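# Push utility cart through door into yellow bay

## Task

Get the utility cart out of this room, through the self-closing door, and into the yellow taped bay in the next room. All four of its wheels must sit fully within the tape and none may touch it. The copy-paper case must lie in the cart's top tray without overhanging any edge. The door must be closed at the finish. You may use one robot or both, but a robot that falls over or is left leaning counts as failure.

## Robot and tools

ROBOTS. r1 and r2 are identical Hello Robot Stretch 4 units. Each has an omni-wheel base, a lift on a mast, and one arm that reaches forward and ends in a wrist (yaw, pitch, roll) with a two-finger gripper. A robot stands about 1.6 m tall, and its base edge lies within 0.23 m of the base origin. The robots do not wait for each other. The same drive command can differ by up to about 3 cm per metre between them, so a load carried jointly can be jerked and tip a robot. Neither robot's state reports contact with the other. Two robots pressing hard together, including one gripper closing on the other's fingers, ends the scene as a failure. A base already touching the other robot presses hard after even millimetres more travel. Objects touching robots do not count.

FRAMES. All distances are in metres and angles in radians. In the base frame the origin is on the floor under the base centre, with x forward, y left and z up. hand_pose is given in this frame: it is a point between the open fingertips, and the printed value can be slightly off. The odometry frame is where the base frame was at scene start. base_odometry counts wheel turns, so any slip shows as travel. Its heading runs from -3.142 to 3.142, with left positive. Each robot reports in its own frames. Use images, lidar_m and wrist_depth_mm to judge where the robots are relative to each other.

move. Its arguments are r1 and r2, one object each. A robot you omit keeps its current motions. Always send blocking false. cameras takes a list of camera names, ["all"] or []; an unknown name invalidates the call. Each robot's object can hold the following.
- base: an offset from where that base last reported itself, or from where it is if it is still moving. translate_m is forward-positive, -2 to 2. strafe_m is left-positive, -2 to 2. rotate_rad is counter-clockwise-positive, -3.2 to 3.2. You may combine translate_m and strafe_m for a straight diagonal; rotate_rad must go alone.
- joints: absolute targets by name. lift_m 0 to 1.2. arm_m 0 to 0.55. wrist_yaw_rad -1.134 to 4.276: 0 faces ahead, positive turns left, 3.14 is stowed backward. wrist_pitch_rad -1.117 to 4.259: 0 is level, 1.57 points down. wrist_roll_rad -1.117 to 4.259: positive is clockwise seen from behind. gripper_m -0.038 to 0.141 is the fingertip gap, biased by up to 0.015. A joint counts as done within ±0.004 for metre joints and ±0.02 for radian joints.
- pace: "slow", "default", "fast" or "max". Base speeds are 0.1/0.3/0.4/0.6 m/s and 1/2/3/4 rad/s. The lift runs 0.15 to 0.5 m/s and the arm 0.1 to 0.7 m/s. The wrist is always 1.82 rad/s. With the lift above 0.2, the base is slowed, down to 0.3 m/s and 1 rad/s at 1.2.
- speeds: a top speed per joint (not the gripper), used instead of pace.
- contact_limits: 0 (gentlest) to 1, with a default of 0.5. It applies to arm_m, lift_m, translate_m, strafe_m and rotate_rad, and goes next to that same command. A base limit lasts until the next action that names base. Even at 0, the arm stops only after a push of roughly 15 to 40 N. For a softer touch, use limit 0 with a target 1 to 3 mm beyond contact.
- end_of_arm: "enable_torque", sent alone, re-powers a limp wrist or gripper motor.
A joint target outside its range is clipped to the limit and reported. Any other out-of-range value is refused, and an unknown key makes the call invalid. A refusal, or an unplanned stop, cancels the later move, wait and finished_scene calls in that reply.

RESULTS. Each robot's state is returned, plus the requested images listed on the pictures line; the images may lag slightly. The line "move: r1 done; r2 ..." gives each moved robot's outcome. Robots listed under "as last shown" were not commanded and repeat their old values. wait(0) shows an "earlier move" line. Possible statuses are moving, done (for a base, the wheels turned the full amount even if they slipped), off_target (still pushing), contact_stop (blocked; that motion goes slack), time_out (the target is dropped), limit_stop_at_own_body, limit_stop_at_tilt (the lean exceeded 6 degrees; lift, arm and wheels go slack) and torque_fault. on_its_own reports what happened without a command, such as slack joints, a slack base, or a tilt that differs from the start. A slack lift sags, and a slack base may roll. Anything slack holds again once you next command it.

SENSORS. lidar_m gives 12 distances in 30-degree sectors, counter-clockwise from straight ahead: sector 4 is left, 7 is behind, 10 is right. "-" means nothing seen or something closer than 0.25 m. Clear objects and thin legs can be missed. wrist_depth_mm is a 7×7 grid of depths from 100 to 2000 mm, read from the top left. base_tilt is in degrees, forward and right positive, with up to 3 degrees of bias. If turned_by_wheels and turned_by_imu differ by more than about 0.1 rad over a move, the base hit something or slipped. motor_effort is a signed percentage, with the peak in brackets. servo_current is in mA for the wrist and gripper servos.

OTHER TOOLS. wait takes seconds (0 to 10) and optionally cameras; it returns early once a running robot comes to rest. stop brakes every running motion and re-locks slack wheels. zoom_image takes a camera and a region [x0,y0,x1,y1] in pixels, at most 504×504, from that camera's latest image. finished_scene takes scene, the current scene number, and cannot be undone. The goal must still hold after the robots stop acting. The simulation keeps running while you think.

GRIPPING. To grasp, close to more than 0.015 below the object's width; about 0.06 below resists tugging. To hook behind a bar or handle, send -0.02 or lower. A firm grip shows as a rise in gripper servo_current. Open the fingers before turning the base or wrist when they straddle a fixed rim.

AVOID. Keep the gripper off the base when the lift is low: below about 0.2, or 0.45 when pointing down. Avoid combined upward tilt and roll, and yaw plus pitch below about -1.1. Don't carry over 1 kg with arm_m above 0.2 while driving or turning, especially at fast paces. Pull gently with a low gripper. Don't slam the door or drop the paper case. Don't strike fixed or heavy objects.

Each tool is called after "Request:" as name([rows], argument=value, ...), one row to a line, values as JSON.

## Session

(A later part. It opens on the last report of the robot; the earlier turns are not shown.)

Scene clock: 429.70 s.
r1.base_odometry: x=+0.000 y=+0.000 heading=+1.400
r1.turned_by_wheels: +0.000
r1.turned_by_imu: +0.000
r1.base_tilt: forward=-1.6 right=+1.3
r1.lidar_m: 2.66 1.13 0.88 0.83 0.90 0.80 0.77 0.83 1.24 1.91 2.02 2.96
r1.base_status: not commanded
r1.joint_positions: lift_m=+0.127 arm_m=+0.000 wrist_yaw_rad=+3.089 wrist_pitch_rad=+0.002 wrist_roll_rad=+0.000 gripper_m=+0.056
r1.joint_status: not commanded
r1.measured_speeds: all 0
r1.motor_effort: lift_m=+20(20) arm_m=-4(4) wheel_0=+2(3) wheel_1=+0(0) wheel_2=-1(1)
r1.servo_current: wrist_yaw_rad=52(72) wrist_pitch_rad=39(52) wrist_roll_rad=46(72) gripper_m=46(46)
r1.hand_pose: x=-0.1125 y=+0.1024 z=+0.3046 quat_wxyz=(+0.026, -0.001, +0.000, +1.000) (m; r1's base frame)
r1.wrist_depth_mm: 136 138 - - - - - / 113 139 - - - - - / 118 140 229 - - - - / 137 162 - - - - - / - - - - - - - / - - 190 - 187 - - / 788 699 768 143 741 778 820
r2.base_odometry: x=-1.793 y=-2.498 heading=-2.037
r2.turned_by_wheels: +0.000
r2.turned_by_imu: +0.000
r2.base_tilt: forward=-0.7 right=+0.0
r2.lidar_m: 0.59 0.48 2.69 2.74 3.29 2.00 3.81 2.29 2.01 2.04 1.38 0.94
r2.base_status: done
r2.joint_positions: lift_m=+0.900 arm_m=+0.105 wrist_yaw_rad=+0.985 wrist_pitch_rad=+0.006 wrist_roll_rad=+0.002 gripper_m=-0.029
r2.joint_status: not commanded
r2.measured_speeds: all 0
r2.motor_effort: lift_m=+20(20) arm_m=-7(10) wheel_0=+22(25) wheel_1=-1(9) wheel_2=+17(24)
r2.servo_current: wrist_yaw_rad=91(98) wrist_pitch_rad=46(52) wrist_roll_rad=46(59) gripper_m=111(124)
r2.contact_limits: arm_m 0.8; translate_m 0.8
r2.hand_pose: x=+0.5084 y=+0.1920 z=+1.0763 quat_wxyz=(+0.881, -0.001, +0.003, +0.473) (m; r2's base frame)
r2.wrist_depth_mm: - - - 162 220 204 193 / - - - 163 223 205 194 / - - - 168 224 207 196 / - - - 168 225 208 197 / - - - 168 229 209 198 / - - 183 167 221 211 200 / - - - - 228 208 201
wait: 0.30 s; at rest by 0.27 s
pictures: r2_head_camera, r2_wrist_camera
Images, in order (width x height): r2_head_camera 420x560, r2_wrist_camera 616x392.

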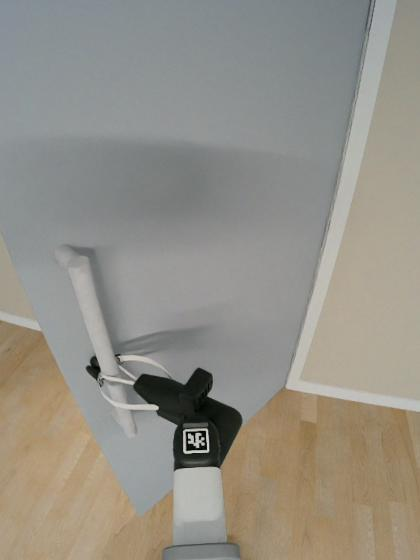

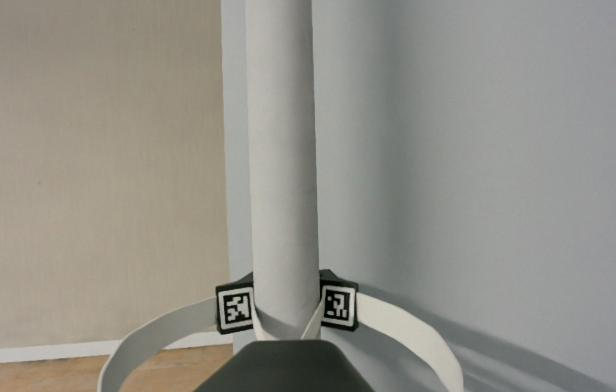

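Request:
move(blocking=false, r2={"base":{"translate_m":-0.085,"strafe_m":-0.116},"pace":"slow","contact_limits":{"translate_m":0.8}})

Request:
wait(seconds=3.5)

Request:
move(blocking=false, r2={"base":{"translate_m":-0.05,"strafe_m":-0.246},"joints":{"wrist_yaw_rad":1.185},"speeds":{"wrist_yaw_rad":0.08},"pace":"slow","contact_limits":{"translate_m":0.8}})

Request:
wait(seconds=4)

Request:
wait(seconds=0.3, cameras=["r2_wrist_camera","r2_head_camera","r1_head_camera","r2_head_left_camera"])

Scene clock: 440.47 s.
move: r2 moving
r1: as last shown
r1.lidar_m: 2.65 1.15 0.86 0.84 0.90 0.77 0.75 0.83 1.22 1.92 2.06 2.95
r1.motor_effort: lift_m=+20(20) arm_m=-4(4) wheel_0=+3(3) wheel_1=+0(0) wheel_2=-1(1)
r1.servo_current: wrist_yaw_rad=52(65) wrist_pitch_rad=39(46) wrist_roll_rad=52(59) gripper_m=46(46)
r1.wrist_depth_mm: 136 139 - - - - - / 113 139 - - - - - / 117 140 229 - - - - / 137 162 - - - - - / - - - - - - - / - - 190 - 187 - - / 798 707 759 143 750 768 820
r2.base_odometry: x=-1.799 y=-2.487 heading=-2.034
r2.turned_by_wheels: +0.003
r2.turned_by_imu: +0.009
r2.base_tilt: forward=-0.6 right=+0.0
r2.lidar_m: 0.61 0.48 2.71 2.75 3.29 1.99 3.70 2.25 1.99 2.00 1.36 0.95
r2.base_status: translate_m moving; strafe_m moving
r2.joint_positions: lift_m=+0.900 arm_m=+0.105 wrist_yaw_rad=+0.985 wrist_pitch_rad=+0.006 wrist_roll_rad=+0.002 gripper_m=-0.029
r2.joint_status: not commanded
r2.measured_speeds: translate_m=-0.031 strafe_m=-0.039 rotate_rad=-0.004 lift_m=+0.000 arm_m=+0.000 wrist_yaw_rad=+0.000 wrist_pitch_rad=+0.000 wrist_roll_rad=+0.000
r2.motor_effort: lift_m=+20(20) arm_m=-7(7) wheel_0=+23(26) wheel_1=-5(7) wheel_2=+21(21)
r2.servo_current: wrist_yaw_rad=85(104) wrist_pitch_rad=52(52) wrist_roll_rad=52(59) gripper_m=124(124)
r2.contact_limits: arm_m 0.8; translate_m 0.8
r2.hand_pose: x=+0.5084 y=+0.1920 z=+1.0763 quat_wxyz=(+0.881, -0.001, +0.003, +0.473) (m; r2's base frame)
r2.wrist_depth_mm: - - - 167 221 204 193 / - - - 163 223 206 195 / - - - 167 224 206 196 / - - - 168 225 208 198 / - - - 168 228 209 199 / - - 183 168 220 211 200 / - - - - 228 208 202
pictures: none

Scene clock: 442.67 s.
earlier move: r2 done
r1.base_odometry: x=+0.000 y=+0.000 heading=+1.400
r1.turned_by_wheels: +0.000
r1.turned_by_imu: +0.000
r1.base_tilt: forward=-1.6 right=+1.3
r1.lidar_m: 2.65 1.14 0.86 0.84 0.91 0.77 0.76 0.80 1.23 1.92 2.06 2.95
r1.base_status: not commanded
r1.joint_positions: lift_m=+0.127 arm_m=+0.000 wrist_yaw_rad=+3.089 wrist_pitch_rad=+0.002 wrist_roll_rad=+0.000 gripper_m=+0.056
r1.joint_status: not commanded
r1.measured_speeds: all 0
r1.motor_effort: lift_m=+20(20) arm_m=-4(4) wheel_0=+3(3) wheel_1=+0(0) wheel_2=-1(1)
r1.servo_current: wrist_yaw_rad=52(65) wrist_pitch_rad=39(52) wrist_roll_rad=59(65) gripper_m=39(52)
r1.hand_pose: x=-0.1125 y=+0.1024 z=+0.3046 quat_wxyz=(+0.026, -0.001, +0.000, +1.000) (m; r1's base frame)
r1.wrist_depth_mm: 136 139 - - - - - / 113 139 - - - - - / 118 140 228 - - - - / 137 162 - - - - - / - - - - - - - / - - 190 - 187 - - / 778 699 759 143 741 788 820
r2.base_odometry: x=-1.858 y=-2.371 heading=-2.034
r2.turned_by_wheels: +0.000
r2.turned_by_imu: +0.032
r2.base_tilt: forward=-0.7 right=+0.0
r2.lidar_m: 0.60 0.46 2.86 2.89 3.53 2.01 3.42 2.07 1.88 1.87 1.38 1.06
r2.base_status: done
r2.joint_positions: lift_m=+0.900 arm_m=+0.105 wrist_yaw_rad=+0.991 wrist_pitch_rad=+0.006 wrist_roll_rad=+0.002 gripper_m=-0.029
r2.joint_status: not commanded
r2.measured_speeds: all 0
r2.on_its_own: wrist_yaw_rad is at rest, and its servo_current (124 mA) is outside its rest range (0 to 104 mA)
r2.motor_effort: lift_m=+20(20) arm_m=-4(7) wheel_0=+24(29) wheel_1=+3(7) wheel_2=+16(21)
r2.servo_current: wrist_yaw_rad=124(130) wrist_pitch_rad=46(52) wrist_roll_rad=52(59) gripper_m=117(124)
r2.contact_limits: arm_m 0.8; translate_m 0.8
r2.hand_pose: x=+0.5071 y=+0.1933 z=+1.0763 quat_wxyz=(+0.880, -0.001, +0.003, +0.475) (m; r2's base frame)
r2.wrist_depth_mm: - - 255 230 223 209 200 / - - 258 166 225 211 203 / - - 260 234 227 212 203 / - - 262 176 229 213 204 / - - 263 173 230 214 206 / - - 180 167 224 216 206 / - - - - 230 214 207
wait: 2.20 of 3.5 s (r2 has come to rest)
pictures: none

Scene clock: 443.17 s.
move: r2 moving
r1: as last shown
r1.lidar_m: 2.65 1.14 0.87 0.83 0.90 0.79 0.77 0.82 1.24 1.91 2.05 2.96
r1.servo_current: wrist_yaw_rad=52(59) wrist_pitch_rad=39(52) wrist_roll_rad=52(59) gripper_m=46(46)
r1.wrist_depth_mm: 136 139 - - - - - / 113 139 - - - - - / 118 140 229 - - - - / 137 162 - - - - - / - - - - - - - / - - 190 - 187 - - / 798 707 750 143 750 768 809
r2.base_odometry: x=-1.869 y=-2.363 heading=-2.031
r2.turned_by_wheels: +0.003
r2.turned_by_imu: +0.009
r2.base_tilt: forward=-0.7 right=+0.0
r2.lidar_m: 0.60 0.47 2.88 2.91 3.59 2.01 3.33 2.08 1.86 1.89 1.39 1.03
r2.base_status: translate_m moving; strafe_m moving
r2.joint_positions: lift_m=+0.900 arm_m=+0.105 wrist_yaw_rad=+1.022 wrist_pitch_rad=+0.006 wrist_roll_rad=+0.002 gripper_m=-0.029
r2.joint_status: wrist_yaw_rad moving
r2.measured_speeds: translate_m=-0.008 strafe_m=-0.051 rotate_rad=+0.002 lift_m=+0.000 arm_m=+0.000 wrist_yaw_rad=+0.084 wrist_pitch_rad=+0.000 wrist_roll_rad=+0.000
r2.motor_effort: lift_m=+20(20) arm_m=-5(5) wheel_0=+27(29) wheel_1=-2(3) wheel_2=+18(18)
r2.servo_current: wrist_yaw_rad=98(117) wrist_pitch_rad=46(52) wrist_roll_rad=52(59) gripper_m=117(117)
r2.contact_limits: arm_m 0.8; translate_m 0.8
r2.hand_pose: x=+0.5010 y=+0.2004 z=+1.0763 quat_wxyz=(+0.872, -0.001, +0.003, +0.489) (m; r2's base frame)
r2.wrist_depth_mm: - - 257 172 222 207 198 / - - 259 164 224 209 199 / - - 262 170 225 211 200 / - - 264 170 227 212 202 / - - - 166 229 212 204 / - - 183 167 223 214 204 / - - - - 229 211 206
pictures: none

Scene clock: 446.43 s.
earlier move: r2 off_target
r1.base_odometry: x=+0.000 y=+0.000 heading=+1.400
r1.turned_by_wheels: +0.000
r1.turned_by_imu: +0.000
r1.base_tilt: forward=-1.6 right=+1.3
r1.lidar_m: 2.66 1.15 0.85 0.84 0.88 0.81 0.76 0.83 1.25 1.94 2.02 2.97
r1.base_status: not commanded
r1.joint_positions: lift_m=+0.127 arm_m=+0.000 wrist_yaw_rad=+3.089 wrist_pitch_rad=+0.002 wrist_roll_rad=+0.000 gripper_m=+0.056
r1.joint_status: not commanded
r1.measured_speeds: all 0
r1.motor_effort: lift_m=+20(20) arm_m=-4(4) wheel_0=+2(3) wheel_1=+0(0) wheel_2=-1(1)
r1.servo_current: wrist_yaw_rad=65(78) wrist_pitch_rad=33(52) wrist_roll_rad=39(72) gripper_m=39(52)
r1.hand_pose: x=-0.1125 y=+0.1024 z=+0.3046 quat_wxyz=(+0.026, -0.001, +0.000, +1.000) (m; r1's base frame)
r1.wrist_depth_mm: 137 138 - - - - - / 113 139 - - - - - / 118 140 229 - - - - / 137 162 - - - - - / - - - - - - - / - - 190 - 187 - - / 788 707 750 143 741 778 798
r2.base_odometry: x=-2.056 y=-2.217 heading=-2.031
r2.turned_by_wheels: -0.001
r2.turned_by_imu: +0.199
r2.base_tilt: forward=-0.7 right=+0.0
r2.lidar_m: 0.57 0.46 3.07 3.24 2.14 2.65 2.35 1.73 1.65 1.62 1.21 0.97
r2.base_status: done
r2.joint_positions: lift_m=+0.900 arm_m=+0.105 wrist_yaw_rad=+1.209 wrist_pitch_rad=+0.006 wrist_roll_rad=+0.002 gripper_m=-0.029
r2.joint_status: wrist_yaw_rad off_target (ended at +1.209, target +1.185)
r2.measured_speeds: all 0
r2.on_its_own: wrist_yaw_rad is at rest, and its servo_current (150 mA) is outside its rest range (0 to 104 mA)
r2.motor_effort: lift_m=+20(20) arm_m=+4(5) wheel_0=+22(35) wheel_1=+3(7) wheel_2=+11(21)
r2.servo_current: wrist_yaw_rad=150(176) wrist_pitch_rad=46(52) wrist_roll_rad=46(65) gripper_m=111(124)
r2.contact_limits: arm_m 0.8; translate_m 0.8
r2.hand_pose: x=+0.4598 y=+0.2387 z=+1.0764 quat_wxyz=(+0.823, -0.001, +0.003, +0.568) (m; r2's base frame)
r2.wrist_depth_mm: - - - 228 211 186 172 / - - - 164 213 187 172 / - - - 170 215 190 174 / - - - 170 216 191 - / - - - 166 217 191 176 / - - 185 167 208 193 177 / - - - - 216 187 178
wait: 3.27 of 4 s (r2 has come to rest)
pictures: none

Scene clock: 446.73 s.
r1.base_odometry: x=+0.000 y=+0.000 heading=+1.400
r1.turned_by_wheels: +0.000
r1.turned_by_imu: +0.000
r1.base_tilt: forward=-1.6 right=+1.3
r1.lidar_m: 2.64 1.17 0.87 0.85 0.91 0.78 0.76 0.85 1.25 1.93 2.07 2.97
r1.base_status: not commanded
r1.joint_positions: lift_m=+0.127 arm_m=+0.000 wrist_yaw_rad=+3.089 wrist_pitch_rad=+0.002 wrist_roll_rad=+0.000 gripper_m=+0.056
r1.joint_status: not commanded
r1.measured_speeds: all 0
r1.motor_effort: lift_m=+20(20) arm_m=-4(4) wheel_0=+2(3) wheel_1=+0(0) wheel_2=-1(1)
r1.servo_current: wrist_yaw_rad=46(78) wrist_pitch_rad=46(52) wrist_roll_rad=59(72) gripper_m=39(52)
r1.hand_pose: x=-0.1125 y=+0.1024 z=+0.3046 quat_wxyz=(+0.026, -0.001, +0.000, +1.000) (m; r1's base frame)
r1.wrist_depth_mm: 136 138 - - - - - / 113 139 - - - - - / 118 139 228 - - - - / 137 162 - - - - - / - - - - - - - / - - 190 - 187 - - / 788 723 750 143 732 778 820
r2.base_odometry: x=-2.056 y=-2.217 heading=-2.031
r2.turned_by_wheels: +0.000
r2.turned_by_imu: +0.000
r2.base_tilt: forward=-0.7 right=+0.0
r2.lidar_m: 0.57 0.45 3.06 3.25 2.13 2.64 2.33 1.73 1.66 1.61 1.20 0.94
r2.base_status: done
r2.joint_positions: lift_m=+0.900 arm_m=+0.105 wrist_yaw_rad=+1.209 wrist_pitch_rad=+0.006 wrist_roll_rad=+0.002 gripper_m=-0.029
r2.joint_status: wrist_yaw_rad off_target (ended at +1.209, target +1.185)
r2.measured_speeds: all 0
r2.on_its_own: wrist_yaw_rad is at rest, and its servo_current (130 mA) is outside its rest range (0 to 104 mA)
r2.motor_effort: lift_m=+20(20) arm_m=+4(5) wheel_0=+22(35) wheel_1=+3(7) wheel_2=+11(21)
r2.servo_current: wrist_yaw_rad=130(176) wrist_pitch_rad=46(52) wrist_roll_rad=46(65) gripper_m=117(124)
r2.contact_limits: arm_m 0.8; translate_m 0.8
r2.hand_pose: x=+0.4598 y=+0.2387 z=+1.0764 quat_wxyz=(+0.823, -0.001, +0.003, +0.568) (m; r2's base frame)
r2.wrist_depth_mm: - - - 226 211 186 172 / - - - 164 213 187 172 / - - - 171 215 190 174 / - - - 171 216 191 - / - - - 170 217 191 177 / - - 185 166 206 193 177 / - - - - 217 187 178
wait: 0.30 s; at rest by 0.27 s
pictures: r1_head_camera, r2_head_camera, r2_head_left_camera, r2_wrist_camera
Images, in order (width x height): r1_head_camera 420x560, r2_head_camera 420x560, r2_head_left_camera 420x672, r2_wrist_camera 616x392.

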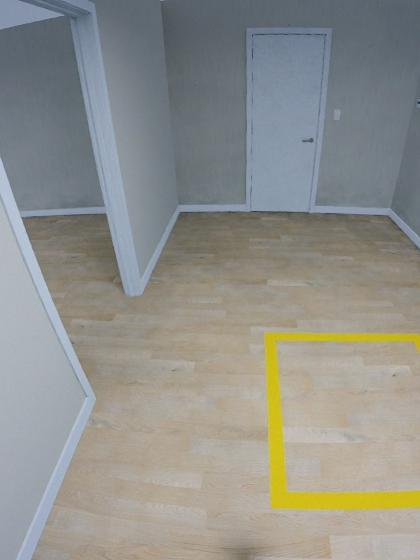

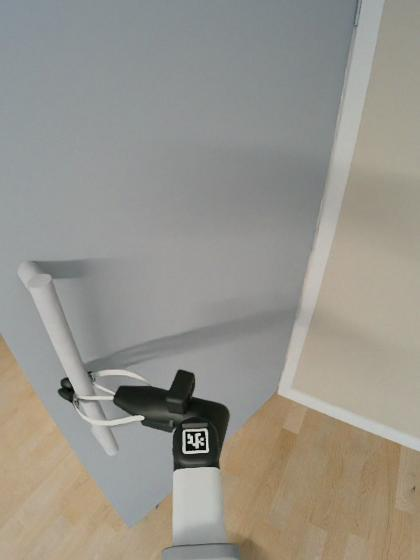

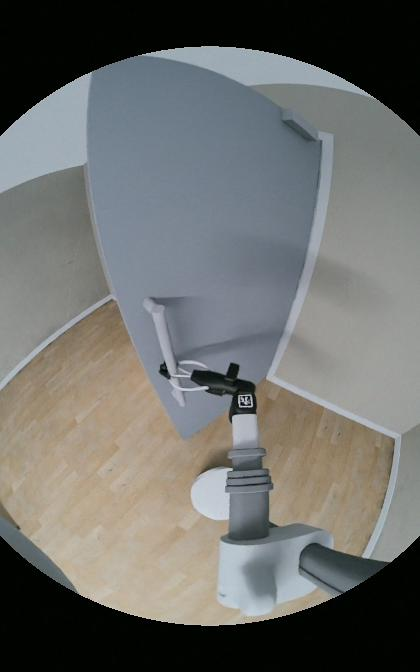

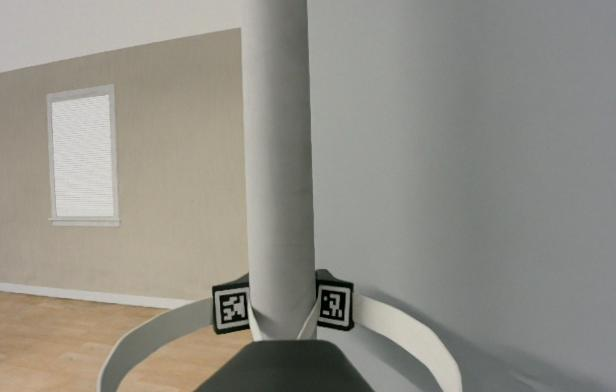

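Request:
move(blocking=false, r2={"base":{"translate_m":-0.106,"strafe_m":-0.145},"pace":"slow","contact_limits":{"translate_m":0.8}})

Request:
wait(seconds=3)

Request:
wait(seconds=0.5, cameras=["r2_wrist_camera","r2_head_left_camera"])

Scene clock: 453.37 s.
move: r2 moving
r1: as last shown
r1.lidar_m: 2.68 1.15 0.87 0.83 0.91 0.80 0.78 0.82 1.23 1.93 2.04 2.99
r1.motor_effort: lift_m=+20(20) arm_m=-4(4) wheel_0=+3(3) wheel_1=+0(0) wheel_2=-1(1)
r1.servo_current: wrist_yaw_rad=26(59) wrist_pitch_rad=33(46) wrist_roll_rad=39(65) gripper_m=46(46)
r1.wrist_depth_mm: 136 139 - - - - - / 113 139 - - - - - / 117 140 229 - - - - / 137 162 - - - - - / - - - - - - - / - - 190 - 187 - - / 798 707 759 143 750 788 809
r2.base_odometry: x=-2.062 y=-2.206 heading=-2.028
r2.turned_by_wheels: +0.003
r2.turned_by_imu: +0.016
r2.base_tilt: forward=-0.7 right=+0.0
r2.lidar_m: 0.58 0.43 3.09 3.28 2.15 4.64 2.29 1.72 1.66 1.59 1.18 0.94
r2.base_status: translate_m moving; strafe_m moving
r2.joint_positions: lift_m=+0.900 arm_m=+0.105 wrist_yaw_rad=+1.209 wrist_pitch_rad=+0.006 wrist_roll_rad=+0.002 gripper_m=-0.029
r2.joint_status: not commanded
r2.measured_speeds: translate_m=-0.028 strafe_m=-0.040 rotate_rad=+0.000 lift_m=+0.000 arm_m=+0.000 wrist_yaw_rad=+0.000 wrist_pitch_rad=+0.000 wrist_roll_rad=+0.000
r2.motor_effort: lift_m=+20(20) arm_m=+4(4) wheel_0=+26(31) wheel_1=-5(5) wheel_2=+16(17)
r2.servo_current: wrist_yaw_rad=150(150) wrist_pitch_rad=46(52) wrist_roll_rad=46(46) gripper_m=104(111)
r2.contact_limits: arm_m 0.8; translate_m 0.8
r2.hand_pose: x=+0.4598 y=+0.2387 z=+1.0764 quat_wxyz=(+0.823, -0.001, +0.003, +0.568) (m; r2's base frame)
r2.wrist_depth_mm: - - - 163 212 186 172 / - - - 163 213 188 173 / - - - 168 215 190 173 / - - - 169 217 194 - / - - - 168 219 191 177 / - - 185 167 179 193 177 / - - - - 221 187 178
pictures: none

Scene clock: 455.93 s.
earlier move: r2 done
r1.base_odometry: x=+0.000 y=+0.000 heading=+1.400
r1.turned_by_wheels: +0.000
r1.turned_by_imu: +0.000
r1.base_tilt: forward=-1.6 right=+1.3
r1.lidar_m: 2.64 1.13 0.85 0.84 0.89 0.80 0.76 0.84 1.22 1.93 2.03 2.97
r1.base_status: not commanded
r1.joint_positions: lift_m=+0.127 arm_m=+0.000 wrist_yaw_rad=+3.089 wrist_pitch_rad=+0.002 wrist_roll_rad=+0.000 gripper_m=+0.056
r1.joint_status: not commanded
r1.measured_speeds: all 0
r1.motor_effort: lift_m=+20(20) arm_m=-4(4) wheel_0=+2(3) wheel_1=+0(0) wheel_2=-1(1)
r1.servo_current: wrist_yaw_rad=72(72) wrist_pitch_rad=39(46) wrist_roll_rad=46(65) gripper_m=46(52)
r1.hand_pose: x=-0.1125 y=+0.1024 z=+0.3046 quat_wxyz=(+0.026, -0.001, +0.000, +1.000) (m; r1's base frame)
r1.wrist_depth_mm: 136 138 - - - - - / 113 139 - - - - - / 117 139 229 - - - - / 137 162 - - - - - / - - - - - - - / - - 190 - 187 - - / 809 707 759 143 741 778 809
r2.base_odometry: x=-2.139 y=-2.058 heading=-2.027
r2.turned_by_wheels: +0.001
r2.turned_by_imu: +0.077
r2.base_tilt: forward=-0.7 right=+0.0
r2.lidar_m: 0.59 0.44 3.25 3.52 2.20 4.14 1.91 1.53 1.49 1.46 1.15 1.04
r2.base_status: done
r2.joint_positions: lift_m=+0.900 arm_m=+0.105 wrist_yaw_rad=+1.209 wrist_pitch_rad=+0.006 wrist_roll_rad=+0.002 gripper_m=-0.029
r2.joint_status: not commanded
r2.measured_speeds: all 0
r2.on_its_own: wrist_yaw_rad is at rest, and its servo_current (143 mA) is outside its rest range (0 to 104 mA)
r2.motor_effort: lift_m=+20(20) arm_m=+3(4) wheel_0=+28(31) wheel_1=+4(5) wheel_2=+16(20)
r2.servo_current: wrist_yaw_rad=143(156) wrist_pitch_rad=46(52) wrist_roll_rad=52(65) gripper_m=111(117)
r2.contact_limits: arm_m 0.8; translate_m 0.8
r2.hand_pose: x=+0.4598 y=+0.2387 z=+1.0764 quat_wxyz=(+0.823, -0.001, +0.003, +0.568) (m; r2's base frame)
r2.wrist_depth_mm: - - - 227 211 189 175 / - - - 167 213 190 176 / - - - 230 215 193 177 / - - - 231 216 193 179 / - - - 175 219 194 180 / - - 180 168 212 196 181 / - - - - 218 190 181
wait: 2.57 of 3 s (r2 has come to rest)
pictures: none

Scene clock: 456.43 s.
r1.base_odometry: x=+0.000 y=+0.000 heading=+1.400
r1.turned_by_wheels: +0.000
r1.turned_by_imu: +0.000
r1.base_tilt: forward=-1.6 right=+1.3
r1.lidar_m: 2.67 1.16 0.87 0.85 0.92 0.79 0.77 0.83 1.22 1.93 2.06 2.98
r1.base_status: not commanded
r1.joint_positions: lift_m=+0.127 arm_m=+0.000 wrist_yaw_rad=+3.089 wrist_pitch_rad=+0.002 wrist_roll_rad=+0.000 gripper_m=+0.056
r1.joint_status: not commanded
r1.measured_speeds: all 0
r1.motor_effort: lift_m=+20(20) arm_m=-4(4) wheel_0=+2(3) wheel_1=+0(0) wheel_2=-1(1)
r1.servo_current: wrist_yaw_rad=33(72) wrist_pitch_rad=46(46) wrist_roll_rad=52(65) gripper_m=46(52)
r1.hand_pose: x=-0.1125 y=+0.1024 z=+0.3046 quat_wxyz=(+0.026, -0.001, +0.000, +1.000) (m; r1's base frame)
r1.wrist_depth_mm: 136 138 - - - - - / 113 139 - - - - - / 118 139 229 - - - - / 137 161 - - - - - / - - - - - - - / - - 191 - 187 - - / 798 715 759 143 741 778 809
r2.base_odometry: x=-2.139 y=-2.058 heading=-2.027
r2.turned_by_wheels: +0.000
r2.turned_by_imu: +0.000
r2.base_tilt: forward=-0.7 right=+0.0
r2.lidar_m: 0.60 0.44 3.22 3.51 2.24 4.13 1.93 1.54 1.51 1.44 1.16 1.05
r2.base_status: done
r2.joint_positions: lift_m=+0.900 arm_m=+0.105 wrist_yaw_rad=+1.209 wrist_pitch_rad=+0.006 wrist_roll_rad=+0.002 gripper_m=-0.029
r2.joint_status: not commanded
r2.measured_speeds: all 0
r2.on_its_own: wrist_yaw_rad is at rest, and its servo_current (143 mA) is outside its rest range (0 to 104 mA)
r2.motor_effort: lift_m=+20(20) arm_m=+4(4) wheel_0=+28(31) wheel_1=+4(5) wheel_2=+16(20)
r2.servo_current: wrist_yaw_rad=143(156) wrist_pitch_rad=46(52) wrist_roll_rad=52(65) gripper_m=104(117)
r2.contact_limits: arm_m 0.8; translate_m 0.8
r2.hand_pose: x=+0.4598 y=+0.2387 z=+1.0764 quat_wxyz=(+0.823, -0.001, +0.003, +0.568) (m; r2's base frame)
r2.wrist_depth_mm: - - - 226 212 189 175 / - - - 167 213 190 176 / - - - 230 216 192 177 / - - - 232 218 194 179 / - - - 176 218 195 180 / - - 179 168 212 195 181 / - - - - 217 190 181
wait: 0.50 s; at rest by 0.27 s
pictures: r2_head_left_camera, r2_wrist_camera
Images, in order (width x height): r2_head_left_camera 420x672, r2_wrist_camera 616x392.

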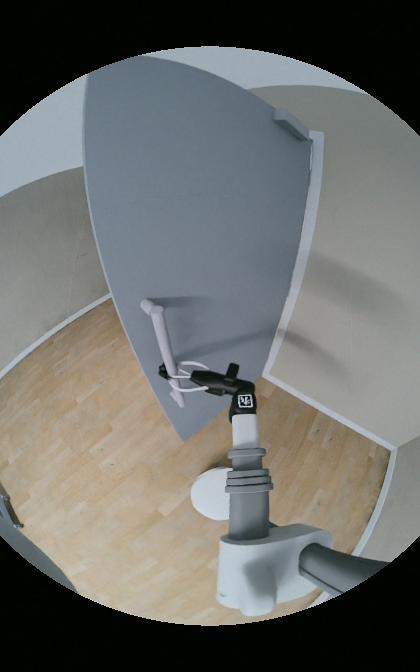

